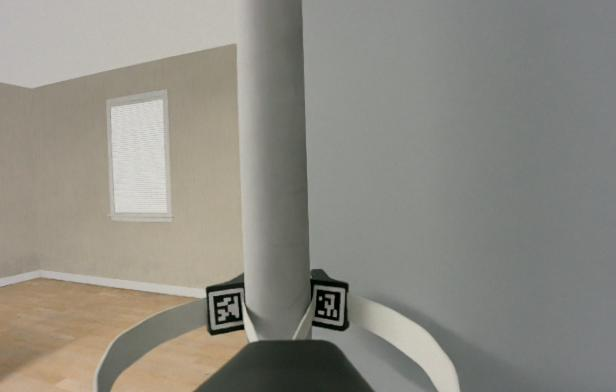

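Request:
move(blocking=false, r1={"base":{"strafe_m":-0.4}})

Request:
wait(seconds=3)

Request:
wait(seconds=0.5, cameras=["r1_head_camera","r1_head_left_camera"])

Scene clock: 462.57 s.
move: r1 moving
r1.base_odometry: x=+0.036 y=-0.006 heading=+1.400
r1.turned_by_wheels: +0.000
r1.turned_by_imu: +0.000
r1.base_tilt: forward=-1.6 right=+1.2
r1.lidar_m: 2.76 1.19 0.90 0.87 0.94 0.81 0.75 0.82 1.22 1.89 2.02 2.89
r1.base_status: strafe_m moving
r1.joint_positions: lift_m=+0.127 arm_m=+0.000 wrist_yaw_rad=+3.089 wrist_pitch_rad=+0.002 wrist_roll_rad=+0.000 gripper_m=+0.056
r1.joint_status: not commanded
r1.measured_speeds: translate_m=+0.000 strafe_m=-0.140 rotate_rad=-0.003 lift_m=+0.000 arm_m=+0.000 wrist_yaw_rad=+0.000 wrist_pitch_rad=+0.000 wrist_roll_rad=+0.000
r1.motor_effort: lift_m=+20(20) arm_m=-4(4) wheel_0=+9(11) wheel_1=-9(9) wheel_2=-1(1)
r1.servo_current: wrist_yaw_rad=46(65) wrist_pitch_rad=39(46) wrist_roll_rad=46(59) gripper_m=39(46)
r1.hand_pose: x=-0.1125 y=+0.1024 z=+0.3046 quat_wxyz=(+0.026, -0.001, +0.000, +1.000) (m; r1's base frame)
r1.wrist_depth_mm: 136 138 - - - - - / 113 139 - - - - - / 118 139 229 - - - - / 137 162 - - - - - / - - - - - - - / - - 189 - 187 - - / 798 707 750 143 750 768 809
r2.base_odometry: x=-2.139 y=-2.058 heading=-2.027
r2.turned_by_wheels: +0.000
r2.turned_by_imu: +0.000
r2.base_tilt: forward=-0.7 right=+0.1
r2.lidar_m: 0.60 0.43 3.21 3.53 2.18 4.14 1.92 1.54 1.51 1.46 1.15 1.05
r2.base_status: not commanded
r2.joint_positions: lift_m=+0.900 arm_m=+0.105 wrist_yaw_rad=+1.209 wrist_pitch_rad=+0.006 wrist_roll_rad=+0.002 gripper_m=-0.029
r2.joint_status: not commanded
r2.measured_speeds: all 0
r2.motor_effort: lift_m=+20(20) arm_m=+3(4) wheel_0=+28(28) wheel_1=+4(4) wheel_2=+16(16)
r2.servo_current: wrist_yaw_rad=143(156) wrist_pitch_rad=52(52) wrist_roll_rad=46(59) gripper_m=104(117)
r2.contact_limits: arm_m 0.8; translate_m 0.8
r2.hand_pose: x=+0.4598 y=+0.2387 z=+1.0764 quat_wxyz=(+0.823, -0.001, +0.003, +0.568) (m; r2's base frame)
r2.wrist_depth_mm: - - - 226 211 189 175 / - - - 167 213 190 176 / - - - 230 215 192 177 / - - - 231 216 193 179 / - - - 175 219 195 179 / - - 180 167 212 195 180 / - - - - 217 190 182
pictures: none

Scene clock: 464.73 s.
earlier move: r1 done
r1.base_odometry: x=+0.394 y=-0.068 heading=+1.400
r1.turned_by_wheels: +0.000
r1.turned_by_imu: -0.002
r1.base_tilt: forward=-1.6 right=+1.3
r1.lidar_m: 3.88 2.38 1.27 1.23 1.10 0.82 0.79 0.86 1.26 1.51 1.62 2.35
r1.base_status: done
r1.joint_positions: lift_m=+0.127 arm_m=+0.000 wrist_yaw_rad=+3.089 wrist_pitch_rad=+0.002 wrist_roll_rad=+0.000 gripper_m=+0.056
r1.joint_status: not commanded
r1.measured_speeds: all 0
r1.motor_effort: lift_m=+20(20) arm_m=-4(4) wheel_0=+1(12) wheel_1=+1(11) wheel_2=+0(2)
r1.servo_current: wrist_yaw_rad=46(72) wrist_pitch_rad=33(52) wrist_roll_rad=65(65) gripper_m=39(52)
r1.hand_pose: x=-0.1125 y=+0.1024 z=+0.3046 quat_wxyz=(+0.026, -0.001, +0.000, +1.000) (m; r1's base frame)
r1.wrist_depth_mm: 136 138 - - - - - / 113 139 - - - - - / 117 140 228 - - - - / 137 161 - - - - - / - - - - - - - / - - 191 - 187 - - / 842 741 750 798 798 778 820
r2.base_odometry: x=-2.139 y=-2.058 heading=-2.027
r2.turned_by_wheels: +0.000
r2.turned_by_imu: +0.000
r2.base_tilt: forward=-0.7 right=+0.0
r2.lidar_m: 0.60 0.46 3.25 3.52 2.21 4.14 1.93 1.52 1.50 1.44 1.14 1.02
r2.base_status: not commanded
r2.joint_positions: lift_m=+0.900 arm_m=+0.105 wrist_yaw_rad=+1.209 wrist_pitch_rad=+0.006 wrist_roll_rad=+0.002 gripper_m=-0.029
r2.joint_status: not commanded
r2.measured_speeds: all 0
r2.on_its_own: wrist_yaw_rad is at rest, and its servo_current (150 mA) is outside its rest range (0 to 104 mA)
r2.motor_effort: lift_m=+20(20) arm_m=+3(4) wheel_0=+28(28) wheel_1=+4(4) wheel_2=+16(16)
r2.servo_current: wrist_yaw_rad=150(156) wrist_pitch_rad=46(52) wrist_roll_rad=46(65) gripper_m=111(117)
r2.contact_limits: arm_m 0.8; translate_m 0.8
r2.hand_pose: x=+0.4598 y=+0.2387 z=+1.0764 quat_wxyz=(+0.823, -0.001, +0.003, +0.568) (m; r2's base frame)
r2.wrist_depth_mm: - - - 227 211 190 175 / - - - 166 213 189 176 / - - - 229 216 191 177 / - - - 231 217 193 179 / - - - 176 219 194 180 / - - 180 167 213 195 181 / - - - - 217 190 182
wait: 2.17 of 3 s (r1 has come to rest)
pictures: none

Scene clock: 465.23 s.
r1.base_odometry: x=+0.394 y=-0.068 heading=+1.400
r1.turned_by_wheels: +0.000
r1.turned_by_imu: +0.000
r1.base_tilt: forward=-1.6 right=+1.3
r1.lidar_m: 3.87 2.40 1.29 1.23 1.10 0.83 0.79 0.87 1.28 1.52 1.63 2.35
r1.base_status: done
r1.joint_positions: lift_m=+0.127 arm_m=+0.000 wrist_yaw_rad=+3.089 wrist_pitch_rad=+0.002 wrist_roll_rad=+0.000 gripper_m=+0.056
r1.joint_status: not commanded
r1.measured_speeds: all 0
r1.motor_effort: lift_m=+20(20) arm_m=-4(4) wheel_0=+1(12) wheel_1=+1(11) wheel_2=+0(2)
r1.servo_current: wrist_yaw_rad=46(72) wrist_pitch_rad=39(52) wrist_roll_rad=39(65) gripper_m=39(52)
r1.hand_pose: x=-0.1125 y=+0.1024 z=+0.3046 quat_wxyz=(+0.026, -0.001, +0.000, +1.000) (m; r1's base frame)
r1.wrist_depth_mm: 136 139 - - - - - / 113 139 - - - - - / 117 140 228 - - - - / 137 161 - - - - - / - - - - - - - / - - 190 - 187 - - / 842 750 750 809 788 788 831
r2.base_odometry: x=-2.139 y=-2.058 heading=-2.027
r2.turned_by_wheels: +0.000
r2.turned_by_imu: +0.000
r2.base_tilt: forward=-0.7 right=+0.0
r2.lidar_m: 0.60 0.45 3.22 3.50 2.23 4.15 1.92 1.53 1.50 1.45 1.16 1.05
r2.base_status: not commanded
r2.joint_positions: lift_m=+0.900 arm_m=+0.105 wrist_yaw_rad=+1.209 wrist_pitch_rad=+0.006 wrist_roll_rad=+0.002 gripper_m=-0.029
r2.joint_status: not commanded
r2.measured_speeds: all 0
r2.on_its_own: wrist_yaw_rad is at rest, and its servo_current (143 mA) is outside its rest range (0 to 104 mA)
r2.motor_effort: lift_m=+20(20) arm_m=+3(4) wheel_0=+28(28) wheel_1=+4(4) wheel_2=+16(16)
r2.servo_current: wrist_yaw_rad=143(156) wrist_pitch_rad=39(52) wrist_roll_rad=46(65) gripper_m=111(117)
r2.contact_limits: arm_m 0.8; translate_m 0.8
r2.hand_pose: x=+0.4598 y=+0.2387 z=+1.0764 quat_wxyz=(+0.823, -0.001, +0.003, +0.568) (m; r2's base frame)
r2.wrist_depth_mm: - - - 226 211 189 175 / - - - 166 213 190 176 / - - - 230 215 192 177 / - - - 232 216 193 179 / - - - 175 218 194 180 / - - 180 168 212 195 181 / - - - - 217 190 181
wait: 0.50 s; at rest by 0.27 s
pictures: r1_head_camera, r1_head_left_camera
Images, in order (width x height): r1_head_camera 420x560, r1_head_left_camera 420x672.

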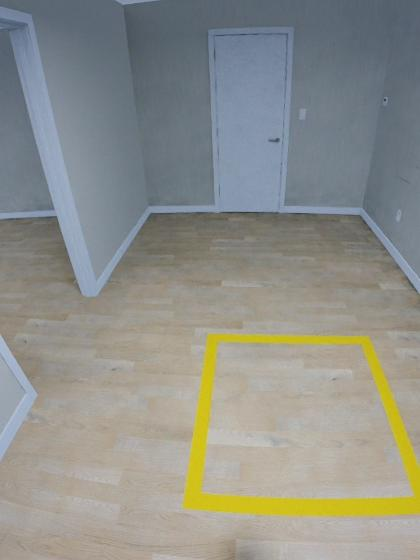

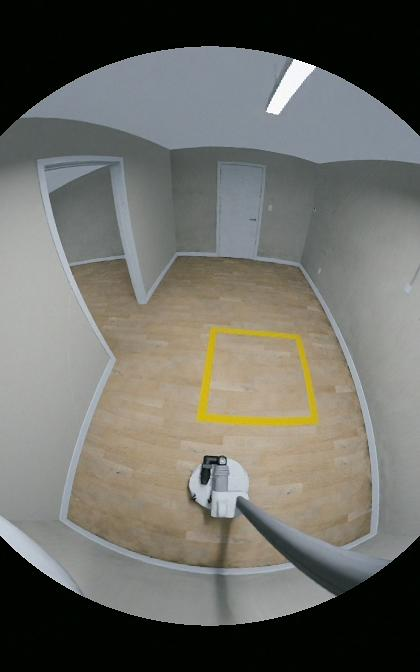

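Request:
move(blocking=false, r1={"base":{"translate_m":1.7},"pace":"fast"})

Request:
wait(seconds=7)

Request:
move(blocking=false, r1={"base":{"rotate_rad":1.571}})

Request:
wait(seconds=3)

Request:
wait(seconds=0.5, cameras=["r1_head_camera","r1_head_left_camera"])

Scene clock: 482.97 s.
move: r1 moving
r1.base_odometry: x=+0.403 y=-0.019 heading=+1.400
r1.turned_by_wheels: +0.000
r1.turned_by_imu: +0.000
r1.base_tilt: forward=-1.6 right=+1.3
r1.lidar_m: 3.83 2.35 1.27 1.23 1.13 0.88 0.85 0.92 1.36 1.50 1.65 2.39
r1.base_status: translate_m moving
r1.joint_positions: lift_m=+0.127 arm_m=+0.000 wrist_yaw_rad=+3.089 wrist_pitch_rad=+0.002 wrist_roll_rad=+0.000 gripper_m=+0.056
r1.joint_status: not commanded
r1.measured_speeds: translate_m=+0.196 strafe_m=-0.002 rotate_rad=+0.003 lift_m=+0.000 arm_m=+0.000 wrist_yaw_rad=+0.000 wrist_pitch_rad=+0.000 wrist_roll_rad=+0.000
r1.motor_effort: lift_m=+20(20) arm_m=-4(4) wheel_0=+8(10) wheel_1=+7(8) wheel_2=-11(12)
r1.servo_current: wrist_yaw_rad=46(72) wrist_pitch_rad=33(46) wrist_roll_rad=52(59) gripper_m=46(46)
r1.hand_pose: x=-0.1125 y=+0.1024 z=+0.3046 quat_wxyz=(+0.026, -0.001, +0.000, +1.000) (m; r1's base frame)
r1.wrist_depth_mm: - 137 - - - - - / - 138 - - - - - / 110 138 204 - - - - / 124 139 237 - - - - / - - - - - - - / - - 191 - 188 - - / 854 759 759 798 788 778 820
r2.base_odometry: x=-2.139 y=-2.058 heading=-2.027
r2.turned_by_wheels: +0.000
r2.turned_by_imu: +0.000
r2.base_tilt: forward=-0.7 right=-0.1
r2.lidar_m: 0.59 0.44 3.24 3.54 2.21 4.13 1.94 1.54 1.51 1.47 1.17 1.03
r2.base_status: not commanded
r2.joint_positions: lift_m=+0.900 arm_m=+0.105 wrist_yaw_rad=+1.209 wrist_pitch_rad=+0.006 wrist_roll_rad=+0.002 gripper_m=-0.029
r2.joint_status: not commanded
r2.measured_speeds: all 0
r2.motor_effort: lift_m=+20(20) arm_m=+4(4) wheel_0=+28(29) wheel_1=+4(4) wheel_2=+16(16)
r2.servo_current: wrist_yaw_rad=143(150) wrist_pitch_rad=46(52) wrist_roll_rad=39(52) gripper_m=104(117)
r2.contact_limits: arm_m 0.8; translate_m 0.8
r2.hand_pose: x=+0.4598 y=+0.2387 z=+1.0764 quat_wxyz=(+0.823, -0.001, +0.003, +0.568) (m; r2's base frame)
r2.wrist_depth_mm: - - - 227 211 189 175 / - - - 167 213 190 176 / - - - 229 216 191 177 / - - - 232 217 193 179 / - - - 175 218 194 179 / - - 180 168 213 195 181 / - - - - 217 191 182
pictures: none

Scene clock: 488.00 s.
earlier move: r1 done
r1.base_odometry: x=+0.683 y=+1.607 heading=+1.400
r1.turned_by_wheels: +0.000
r1.turned_by_imu: +0.000
r1.base_tilt: forward=-1.6 right=+1.3
r1.lidar_m: 2.19 1.52 1.18 1.69 1.29 1.75 2.48 2.22 1.70 1.64 1.76 2.21
r1.base_status: done
r1.joint_positions: lift_m=+0.127 arm_m=+0.000 wrist_yaw_rad=+3.089 wrist_pitch_rad=+0.002 wrist_roll_rad=+0.000 gripper_m=+0.056
r1.joint_status: not commanded
r1.measured_speeds: all 0
r1.motor_effort: lift_m=+20(20) arm_m=-4(4) wheel_0=+1(10) wheel_1=+2(10) wheel_2=+0(13)
r1.servo_current: wrist_yaw_rad=52(72) wrist_pitch_rad=46(52) wrist_roll_rad=59(72) gripper_m=46(52)
r1.hand_pose: x=-0.1125 y=+0.1024 z=+0.3046 quat_wxyz=(+0.026, -0.001, +0.000, +1.000) (m; r1's base frame)
r1.wrist_depth_mm: 137 138 - - - - - / 113 139 - - - - - / 117 139 272 - - - - / 137 162 - - - - - / 1921 - - - - - - / 1308 1336 194 1336 187 1160 1160 / 854 750 741 143 798 778 820
r2.base_odometry: x=-2.139 y=-2.058 heading=-2.027
r2.turned_by_wheels: +0.000
r2.turned_by_imu: +0.001
r2.base_tilt: forward=-0.7 right=+0.0
r2.lidar_m: 0.60 0.45 3.22 3.52 2.22 4.17 1.92 1.54 1.49 1.47 1.14 1.04
r2.base_status: not commanded
r2.joint_positions: lift_m=+0.900 arm_m=+0.105 wrist_yaw_rad=+1.209 wrist_pitch_rad=+0.006 wrist_roll_rad=+0.002 gripper_m=-0.029
r2.joint_status: not commanded
r2.measured_speeds: all 0
r2.on_its_own: wrist_yaw_rad is at rest, and its servo_current (137 mA) is outside its rest range (0 to 104 mA)
r2.motor_effort: lift_m=+20(20) arm_m=+4(4) wheel_0=+28(29) wheel_1=+4(4) wheel_2=+16(16)
r2.servo_current: wrist_yaw_rad=137(163) wrist_pitch_rad=52(59) wrist_roll_rad=52(59) gripper_m=111(117)
r2.contact_limits: arm_m 0.8; translate_m 0.8
r2.hand_pose: x=+0.4598 y=+0.2387 z=+1.0764 quat_wxyz=(+0.823, -0.001, +0.003, +0.568) (m; r2's base frame)
r2.wrist_depth_mm: - - - 226 211 190 174 / - - - 167 213 190 176 / - - - 229 216 192 178 / - - - 231 216 194 179 / - - - 176 219 195 180 / - - 180 168 213 195 181 / - - - - 217 191 182
wait: 5.03 of 7 s (r1 has come to rest)
pictures: none

Scene clock: 488.50 s.
move: r1 moving
r1.base_odometry: x=+0.683 y=+1.607 heading=+1.652
r1.turned_by_wheels: +0.252
r1.turned_by_imu: +0.253
r1.base_tilt: forward=-1.6 right=+1.3
r1.lidar_m: 2.08 1.28 1.18 1.29 1.36 2.49 2.50 1.86 1.63 1.64 1.99 2.20
r1.base_status: rotate_rad moving
r1.joint_positions: lift_m=+0.127 arm_m=+0.000 wrist_yaw_rad=+3.089 wrist_pitch_rad=+0.002 wrist_roll_rad=+0.000 gripper_m=+0.056
r1.joint_status: not commanded
r1.measured_speeds: translate_m=+0.000 strafe_m=+0.001 rotate_rad=+0.970 lift_m=+0.000 arm_m=+0.000 wrist_yaw_rad=+0.000 wrist_pitch_rad=+0.000 wrist_roll_rad=+0.000
r1.motor_effort: lift_m=+20(20) arm_m=-4(4) wheel_0=-9(9) wheel_1=-7(8) wheel_2=-7(7)
r1.servo_current: wrist_yaw_rad=46(59) wrist_pitch_rad=39(52) wrist_roll_rad=52(59) gripper_m=46(46)
r1.hand_pose: x=-0.1125 y=+0.1024 z=+0.3046 quat_wxyz=(+0.026, -0.001, +0.000, +1.000) (m; r1's base frame)
r1.wrist_depth_mm: 137 139 - - - - - / 113 139 - - - - - / 118 139 273 - - - - / 137 162 - - - - - / 1661 - - - - - - / 1182 1182 192 1205 187 1138 1118 / 831 741 768 798 750 778 820
r2.base_odometry: x=-2.139 y=-2.058 heading=-2.027
r2.turned_by_wheels: +0.000
r2.turned_by_imu: +0.000
r2.base_tilt: forward=-0.7 right=+0.0
r2.lidar_m: 0.60 0.46 3.22 3.52 2.20 4.13 1.93 1.53 1.50 1.45 1.16 1.05
r2.base_status: not commanded
r2.joint_positions: lift_m=+0.900 arm_m=+0.105 wrist_yaw_rad=+1.209 wrist_pitch_rad=+0.006 wrist_roll_rad=+0.002 gripper_m=-0.029
r2.joint_status: not commanded
r2.measured_speeds: all 0
r2.motor_effort: lift_m=+20(20) arm_m=+4(4) wheel_0=+27(28) wheel_1=+4(4) wheel_2=+16(16)
r2.servo_current: wrist_yaw_rad=143(156) wrist_pitch_rad=46(52) wrist_roll_rad=46(52) gripper_m=104(111)
r2.contact_limits: arm_m 0.8; translate_m 0.8
r2.hand_pose: x=+0.4598 y=+0.2387 z=+1.0764 quat_wxyz=(+0.823, -0.001, +0.003, +0.568) (m; r2's base frame)
r2.wrist_depth_mm: - - - 226 212 189 175 / - - - 167 213 190 176 / - - - 229 215 192 178 / - - - 231 216 193 179 / - - - 176 219 194 180 / - - 180 168 212 195 180 / - - - - 218 190 181
pictures: none

Scene clock: 490.07 s.
earlier move: r1 done
r1.base_odometry: x=+0.683 y=+1.607 heading=+2.971
r1.turned_by_wheels: +1.319
r1.turned_by_imu: +1.326
r1.base_tilt: forward=-1.6 right=+1.3
r1.lidar_m: 1.71 1.29 1.71 2.48 2.19 1.67 1.64 1.77 2.24 2.22 1.54 1.20
r1.base_status: done
r1.joint_positions: lift_m=+0.127 arm_m=+0.000 wrist_yaw_rad=+3.089 wrist_pitch_rad=+0.002 wrist_roll_rad=+0.000 gripper_m=+0.056
r1.joint_status: not commanded
r1.measured_speeds: all 0
r1.motor_effort: lift_m=+20(20) arm_m=-4(4) wheel_0=-2(10) wheel_1=-1(8) wheel_2=-1(9)
r1.servo_current: wrist_yaw_rad=39(78) wrist_pitch_rad=46(52) wrist_roll_rad=59(65) gripper_m=39(52)
r1.hand_pose: x=-0.1125 y=+0.1024 z=+0.3046 quat_wxyz=(+0.026, -0.001, +0.000, +1.000) (m; r1's base frame)
r1.wrist_depth_mm: 136 138 - - - - - / 114 139 - - - - - / 118 140 229 - - - - / 137 162 - - - - - / 1708 - - - - - - / 1205 1182 194 1308 187 1229 1229 / 866 741 759 153 798 788 820
r2.base_odometry: x=-2.139 y=-2.058 heading=-2.027
r2.turned_by_wheels: +0.000
r2.turned_by_imu: +0.000
r2.base_tilt: forward=-0.7 right=+0.0
r2.lidar_m: 0.60 0.46 3.23 3.51 2.19 4.17 1.95 1.53 1.51 1.44 1.15 1.02
r2.base_status: not commanded
r2.joint_positions: lift_m=+0.900 arm_m=+0.105 wrist_yaw_rad=+1.209 wrist_pitch_rad=+0.006 wrist_roll_rad=+0.002 gripper_m=-0.029
r2.joint_status: not commanded
r2.measured_speeds: all 0
r2.on_its_own: wrist_yaw_rad is at rest, and its servo_current (150 mA) is outside its rest range (0 to 104 mA)
r2.motor_effort: lift_m=+20(20) arm_m=+4(4) wheel_0=+28(28) wheel_1=+4(5) wheel_2=+16(16)
r2.servo_current: wrist_yaw_rad=150(156) wrist_pitch_rad=39(52) wrist_roll_rad=52(59) gripper_m=111(117)
r2.contact_limits: arm_m 0.8; translate_m 0.8
r2.hand_pose: x=+0.4598 y=+0.2387 z=+1.0764 quat_wxyz=(+0.823, -0.001, +0.003, +0.568) (m; r2's base frame)
r2.wrist_depth_mm: - - - 227 211 189 175 / - - - 167 213 190 176 / - - - 230 216 192 177 / - - - 231 217 194 179 / - - - 175 218 194 179 / - - 180 168 211 195 180 / - - - - 217 190 182
wait: 1.57 of 3 s (r1 has come to rest)
pictures: none

Scene clock: 490.57 s.
r1.base_odometry: x=+0.683 y=+1.607 heading=+2.971
r1.turned_by_wheels: +0.000
r1.turned_by_imu: +0.000
r1.base_tilt: forward=-1.6 right=+1.3
r1.lidar_m: 1.72 1.29 1.73 2.49 2.22 1.69 1.63 1.74 2.25 2.22 1.53 1.18
r1.base_status: done
r1.joint_positions: lift_m=+0.127 arm_m=+0.000 wrist_yaw_rad=+3.089 wrist_pitch_rad=+0.002 wrist_roll_rad=+0.000 gripper_m=+0.056
r1.joint_status: not commanded
r1.measured_speeds: all 0
r1.motor_effort: lift_m=+20(20) arm_m=-4(4) wheel_0=-2(10) wheel_1=-1(8) wheel_2=-1(9)
r1.servo_current: wrist_yaw_rad=52(78) wrist_pitch_rad=39(52) wrist_roll_rad=59(65) gripper_m=39(52)
r1.hand_pose: x=-0.1125 y=+0.1024 z=+0.3046 quat_wxyz=(+0.026, -0.001, +0.000, +1.000) (m; r1's base frame)
r1.wrist_depth_mm: 136 138 - - - - - / 113 139 - - - - - / 118 140 229 - - - - / 137 162 - - - - - / 1618 - - - - - - / 1160 1182 194 1308 187 1255 1229 / 854 750 750 153 788 778 809
r2.base_odometry: x=-2.139 y=-2.058 heading=-2.027
r2.turned_by_wheels: +0.000
r2.turned_by_imu: +0.000
r2.base_tilt: forward=-0.7 right=+0.0
r2.lidar_m: 0.58 0.46 3.21 3.52 2.21 4.13 1.93 1.55 1.51 1.47 1.14 1.02
r2.base_status: not commanded
r2.joint_positions: lift_m=+0.900 arm_m=+0.105 wrist_yaw_rad=+1.209 wrist_pitch_rad=+0.006 wrist_roll_rad=+0.002 gripper_m=-0.029
r2.joint_status: not commanded
r2.measured_speeds: all 0
r2.on_its_own: wrist_yaw_rad is at rest, and its servo_current (143 mA) is outside its rest range (0 to 104 mA)
r2.motor_effort: lift_m=+20(20) arm_m=+4(4) wheel_0=+28(28) wheel_1=+4(5) wheel_2=+16(16)
r2.servo_current: wrist_yaw_rad=143(156) wrist_pitch_rad=46(52) wrist_roll_rad=59(59) gripper_m=104(117)
r2.contact_limits: arm_m 0.8; translate_m 0.8
r2.hand_pose: x=+0.4598 y=+0.2387 z=+1.0764 quat_wxyz=(+0.823, -0.001, +0.003, +0.568) (m; r2's base frame)
r2.wrist_depth_mm: - - - 225 213 189 175 / - - - 167 213 190 176 / - - - 229 215 192 177 / - - - 232 216 194 179 / - - - 175 219 195 180 / - - 179 167 212 196 180 / - - - - 219 190 181
wait: 0.50 s; at rest by 0.27 s
pictures: r1_head_camera, r1_head_left_camera
Images, in order (width x height): r1_head_camera 420x560, r1_head_left_camera 420x672.

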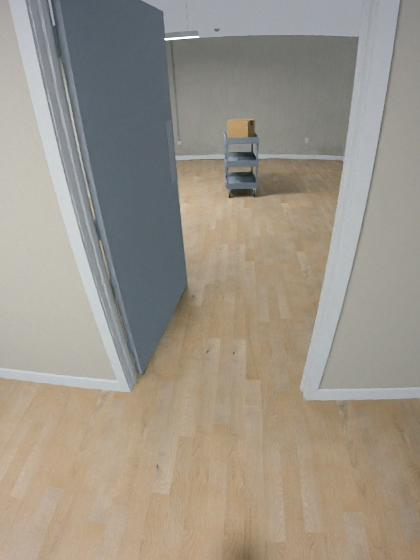

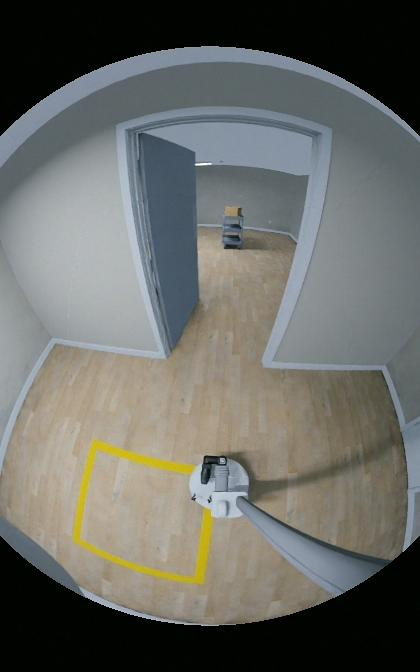

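Request:
move(blocking=false, r1={"base":{"translate_m":0.6,"strafe_m":-0.2}})

Request:
wait(seconds=4)

Request:
wait(seconds=0.2, cameras=["r1_head_camera","r1_head_left_camera"])

Scene clock: 510.50 s.
move: r1 moving
r1.base_odometry: x=+0.654 y=+1.623 heading=+2.971
r1.turned_by_wheels: +0.000
r1.turned_by_imu: +0.000
r1.base_tilt: forward=-1.5 right=+1.2
r1.lidar_m: 1.73 1.28 1.68 2.49 2.26 1.72 1.67 1.80 2.23 2.21 1.50 1.14
r1.base_status: translate_m moving; strafe_m moving
r1.joint_positions: lift_m=+0.127 arm_m=+0.000 wrist_yaw_rad=+3.089 wrist_pitch_rad=+0.002 wrist_roll_rad=+0.000 gripper_m=+0.056
r1.joint_status: not commanded
r1.measured_speeds: translate_m=+0.122 strafe_m=-0.042 rotate_rad=-0.006 lift_m=+0.000 arm_m=+0.000 wrist_yaw_rad=+0.000 wrist_pitch_rad=+0.000 wrist_roll_rad=+0.000
r1.motor_effort: lift_m=+20(20) arm_m=-4(4) wheel_0=+8(10) wheel_1=+2(5) wheel_2=-7(9)
r1.servo_current: wrist_yaw_rad=52(72) wrist_pitch_rad=46(46) wrist_roll_rad=46(59) gripper_m=39(46)
r1.hand_pose: x=-0.1125 y=+0.1024 z=+0.3046 quat_wxyz=(+0.026, -0.001, +0.000, +1.000) (m; r1's base frame)
r1.wrist_depth_mm: 136 138 - - - - - / 113 139 - - - - - / 118 139 229 - - - - / 137 162 - - - - - / 1661 - - - - - 1576 / 1182 1205 194 1160 187 1255 1229 / 854 750 750 153 809 778 820
r2.base_odometry: x=-2.139 y=-2.058 heading=-2.027
r2.turned_by_wheels: +0.000
r2.turned_by_imu: +0.000
r2.base_tilt: forward=-0.6 right=+0.0
r2.lidar_m: 0.61 0.43 3.24 3.49 2.24 4.14 1.93 1.52 1.49 1.47 1.15 1.03
r2.base_status: not commanded
r2.joint_positions: lift_m=+0.900 arm_m=+0.105 wrist_yaw_rad=+1.209 wrist_pitch_rad=+0.006 wrist_roll_rad=+0.002 gripper_m=-0.029
r2.joint_status: not commanded
r2.measured_speeds: all 0
r2.motor_effort: lift_m=+20(20) arm_m=+4(4) wheel_0=+28(28) wheel_1=+4(4) wheel_2=+16(16)
r2.servo_current: wrist_yaw_rad=137(150) wrist_pitch_rad=46(52) wrist_roll_rad=52(59) gripper_m=117(117)
r2.contact_limits: arm_m 0.8; translate_m 0.8
r2.hand_pose: x=+0.4598 y=+0.2387 z=+1.0764 quat_wxyz=(+0.823, -0.001, +0.003, +0.568) (m; r2's base frame)
r2.wrist_depth_mm: - - - 226 211 189 175 / - - - 167 213 190 176 / - - - 230 216 192 177 / - - - 232 217 194 179 / - - - 176 218 195 179 / - - 180 167 212 196 181 / - - - - 216 190 181
pictures: none

Scene clock: 513.53 s.
earlier move: r1 done
r1.base_odometry: x=+0.125 y=+1.906 heading=+2.971
r1.turned_by_wheels: +0.000
r1.turned_by_imu: -0.001
r1.base_tilt: forward=-1.6 right=+1.3
r1.lidar_m: 3.85 1.01 0.94 2.65 2.81 2.29 2.23 2.40 2.12 1.71 0.72 0.53
r1.base_status: done
r1.joint_positions: lift_m=+0.127 arm_m=+0.000 wrist_yaw_rad=+3.089 wrist_pitch_rad=+0.002 wrist_roll_rad=+0.000 gripper_m=+0.056
r1.joint_status: not commanded
r1.measured_speeds: all 0
r1.motor_effort: lift_m=+20(20) arm_m=-4(4) wheel_0=+2(10) wheel_1=+2(6) wheel_2=+0(10)
r1.servo_current: wrist_yaw_rad=59(72) wrist_pitch_rad=39(52) wrist_roll_rad=52(65) gripper_m=39(46)
r1.hand_pose: x=-0.1125 y=+0.1024 z=+0.3046 quat_wxyz=(+0.026, -0.001, +0.000, +1.000) (m; r1's base frame)
r1.wrist_depth_mm: 136 138 - - - - - / 113 139 - - - - - / 117 140 272 - - - - / 137 162 - - - - - / 1921 - - - - - - / 1182 1205 194 1205 188 1160 1138 / 831 741 741 143 798 768 820
r2.base_odometry: x=-2.139 y=-2.058 heading=-2.027
r2.turned_by_wheels: +0.000
r2.turned_by_imu: +0.000
r2.base_tilt: forward=-0.7 right=+0.0
r2.lidar_m: 0.61 0.43 3.23 3.51 2.21 4.16 1.95 1.52 1.48 1.46 1.16 1.01
r2.base_status: not commanded
r2.joint_positions: lift_m=+0.900 arm_m=+0.105 wrist_yaw_rad=+1.209 wrist_pitch_rad=+0.006 wrist_roll_rad=+0.002 gripper_m=-0.029
r2.joint_status: not commanded
r2.measured_speeds: all 0
r2.on_its_own: wrist_yaw_rad is at rest, and its servo_current (150 mA) is outside its rest range (0 to 104 mA)
r2.motor_effort: lift_m=+20(20) arm_m=+4(4) wheel_0=+28(29) wheel_1=+4(4) wheel_2=+16(16)
r2.servo_current: wrist_yaw_rad=150(156) wrist_pitch_rad=46(59) wrist_roll_rad=39(59) gripper_m=111(117)
r2.contact_limits: arm_m 0.8; translate_m 0.8
r2.hand_pose: x=+0.4598 y=+0.2387 z=+1.0764 quat_wxyz=(+0.823, -0.001, +0.003, +0.568) (m; r2's base frame)
r2.wrist_depth_mm: - - - 227 212 189 175 / - - - 167 213 190 176 / - - - 230 216 191 177 / - - - 231 218 194 179 / - - - 176 219 194 180 / - - 180 168 212 195 181 / - - - - 218 190 181
wait: 3.03 of 4 s (r1 has come to rest)
pictures: none

Scene clock: 513.73 s.
r1.base_odometry: x=+0.125 y=+1.906 heading=+2.971
r1.turned_by_wheels: +0.000
r1.turned_by_imu: +0.000
r1.base_tilt: forward=-1.6 right=+1.2
r1.lidar_m: 3.85 1.00 0.95 2.63 2.81 2.32 2.25 2.44 2.12 1.73 0.70 0.55
r1.base_status: done
r1.joint_positions: lift_m=+0.127 arm_m=+0.000 wrist_yaw_rad=+3.089 wrist_pitch_rad=+0.002 wrist_roll_rad=+0.000 gripper_m=+0.056
r1.joint_status: not commanded
r1.measured_speeds: all 0
r1.motor_effort: lift_m=+20(20) arm_m=-4(4) wheel_0=+3(10) wheel_1=+2(6) wheel_2=+1(10)
r1.servo_current: wrist_yaw_rad=52(72) wrist_pitch_rad=39(52) wrist_roll_rad=52(65) gripper_m=46(46)
r1.hand_pose: x=-0.1125 y=+0.1024 z=+0.3046 quat_wxyz=(+0.026, -0.001, +0.000, +1.000) (m; r1's base frame)
r1.wrist_depth_mm: 136 139 - - - - - / 113 139 - - - - - / 118 139 273 - - - - / 137 162 - - - - - / 1921 - - - - - - / 1182 1205 193 1182 187 1182 1138 / 842 750 759 143 798 768 820
r2.base_odometry: x=-2.139 y=-2.058 heading=-2.027
r2.turned_by_wheels: +0.000
r2.turned_by_imu: +0.000
r2.base_tilt: forward=-0.7 right=+0.0
r2.lidar_m: 0.59 0.44 3.23 3.52 2.21 4.14 1.93 1.53 1.49 1.46 1.14 1.02
r2.base_status: not commanded
r2.joint_positions: lift_m=+0.900 arm_m=+0.105 wrist_yaw_rad=+1.209 wrist_pitch_rad=+0.006 wrist_roll_rad=+0.002 gripper_m=-0.029
r2.joint_status: not commanded
r2.measured_speeds: all 0
r2.on_its_own: wrist_yaw_rad is at rest, and its servo_current (137 mA) is outside its rest range (0 to 104 mA)
r2.motor_effort: lift_m=+20(20) arm_m=+4(4) wheel_0=+28(29) wheel_1=+4(4) wheel_2=+16(16)
r2.servo_current: wrist_yaw_rad=137(156) wrist_pitch_rad=46(59) wrist_roll_rad=46(59) gripper_m=111(117)
r2.contact_limits: arm_m 0.8; translate_m 0.8
r2.hand_pose: x=+0.4598 y=+0.2387 z=+1.0764 quat_wxyz=(+0.823, -0.001, +0.003, +0.568) (m; r2's base frame)
r2.wrist_depth_mm: - - - 226 212 189 175 / - - - 166 213 190 176 / - - - 229 216 191 178 / - - - 232 216 193 179 / - - - 175 218 195 180 / - - 179 168 213 196 180 / - - - - 217 191 181
wait: 0.20 s; no rest
pictures: r1_head_camera, r1_head_left_camera
Images, in order (width x height): r1_head_camera 420x560, r1_head_left_camera 420x672.

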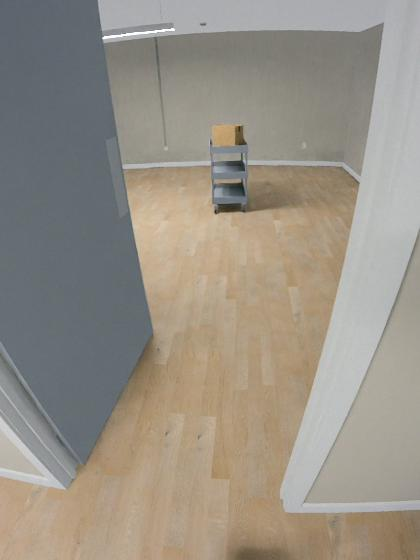

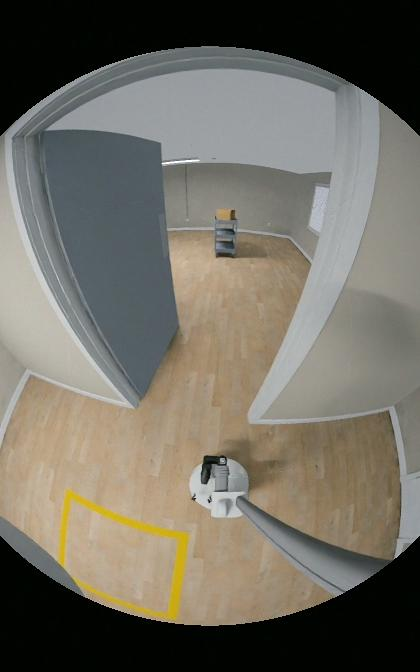

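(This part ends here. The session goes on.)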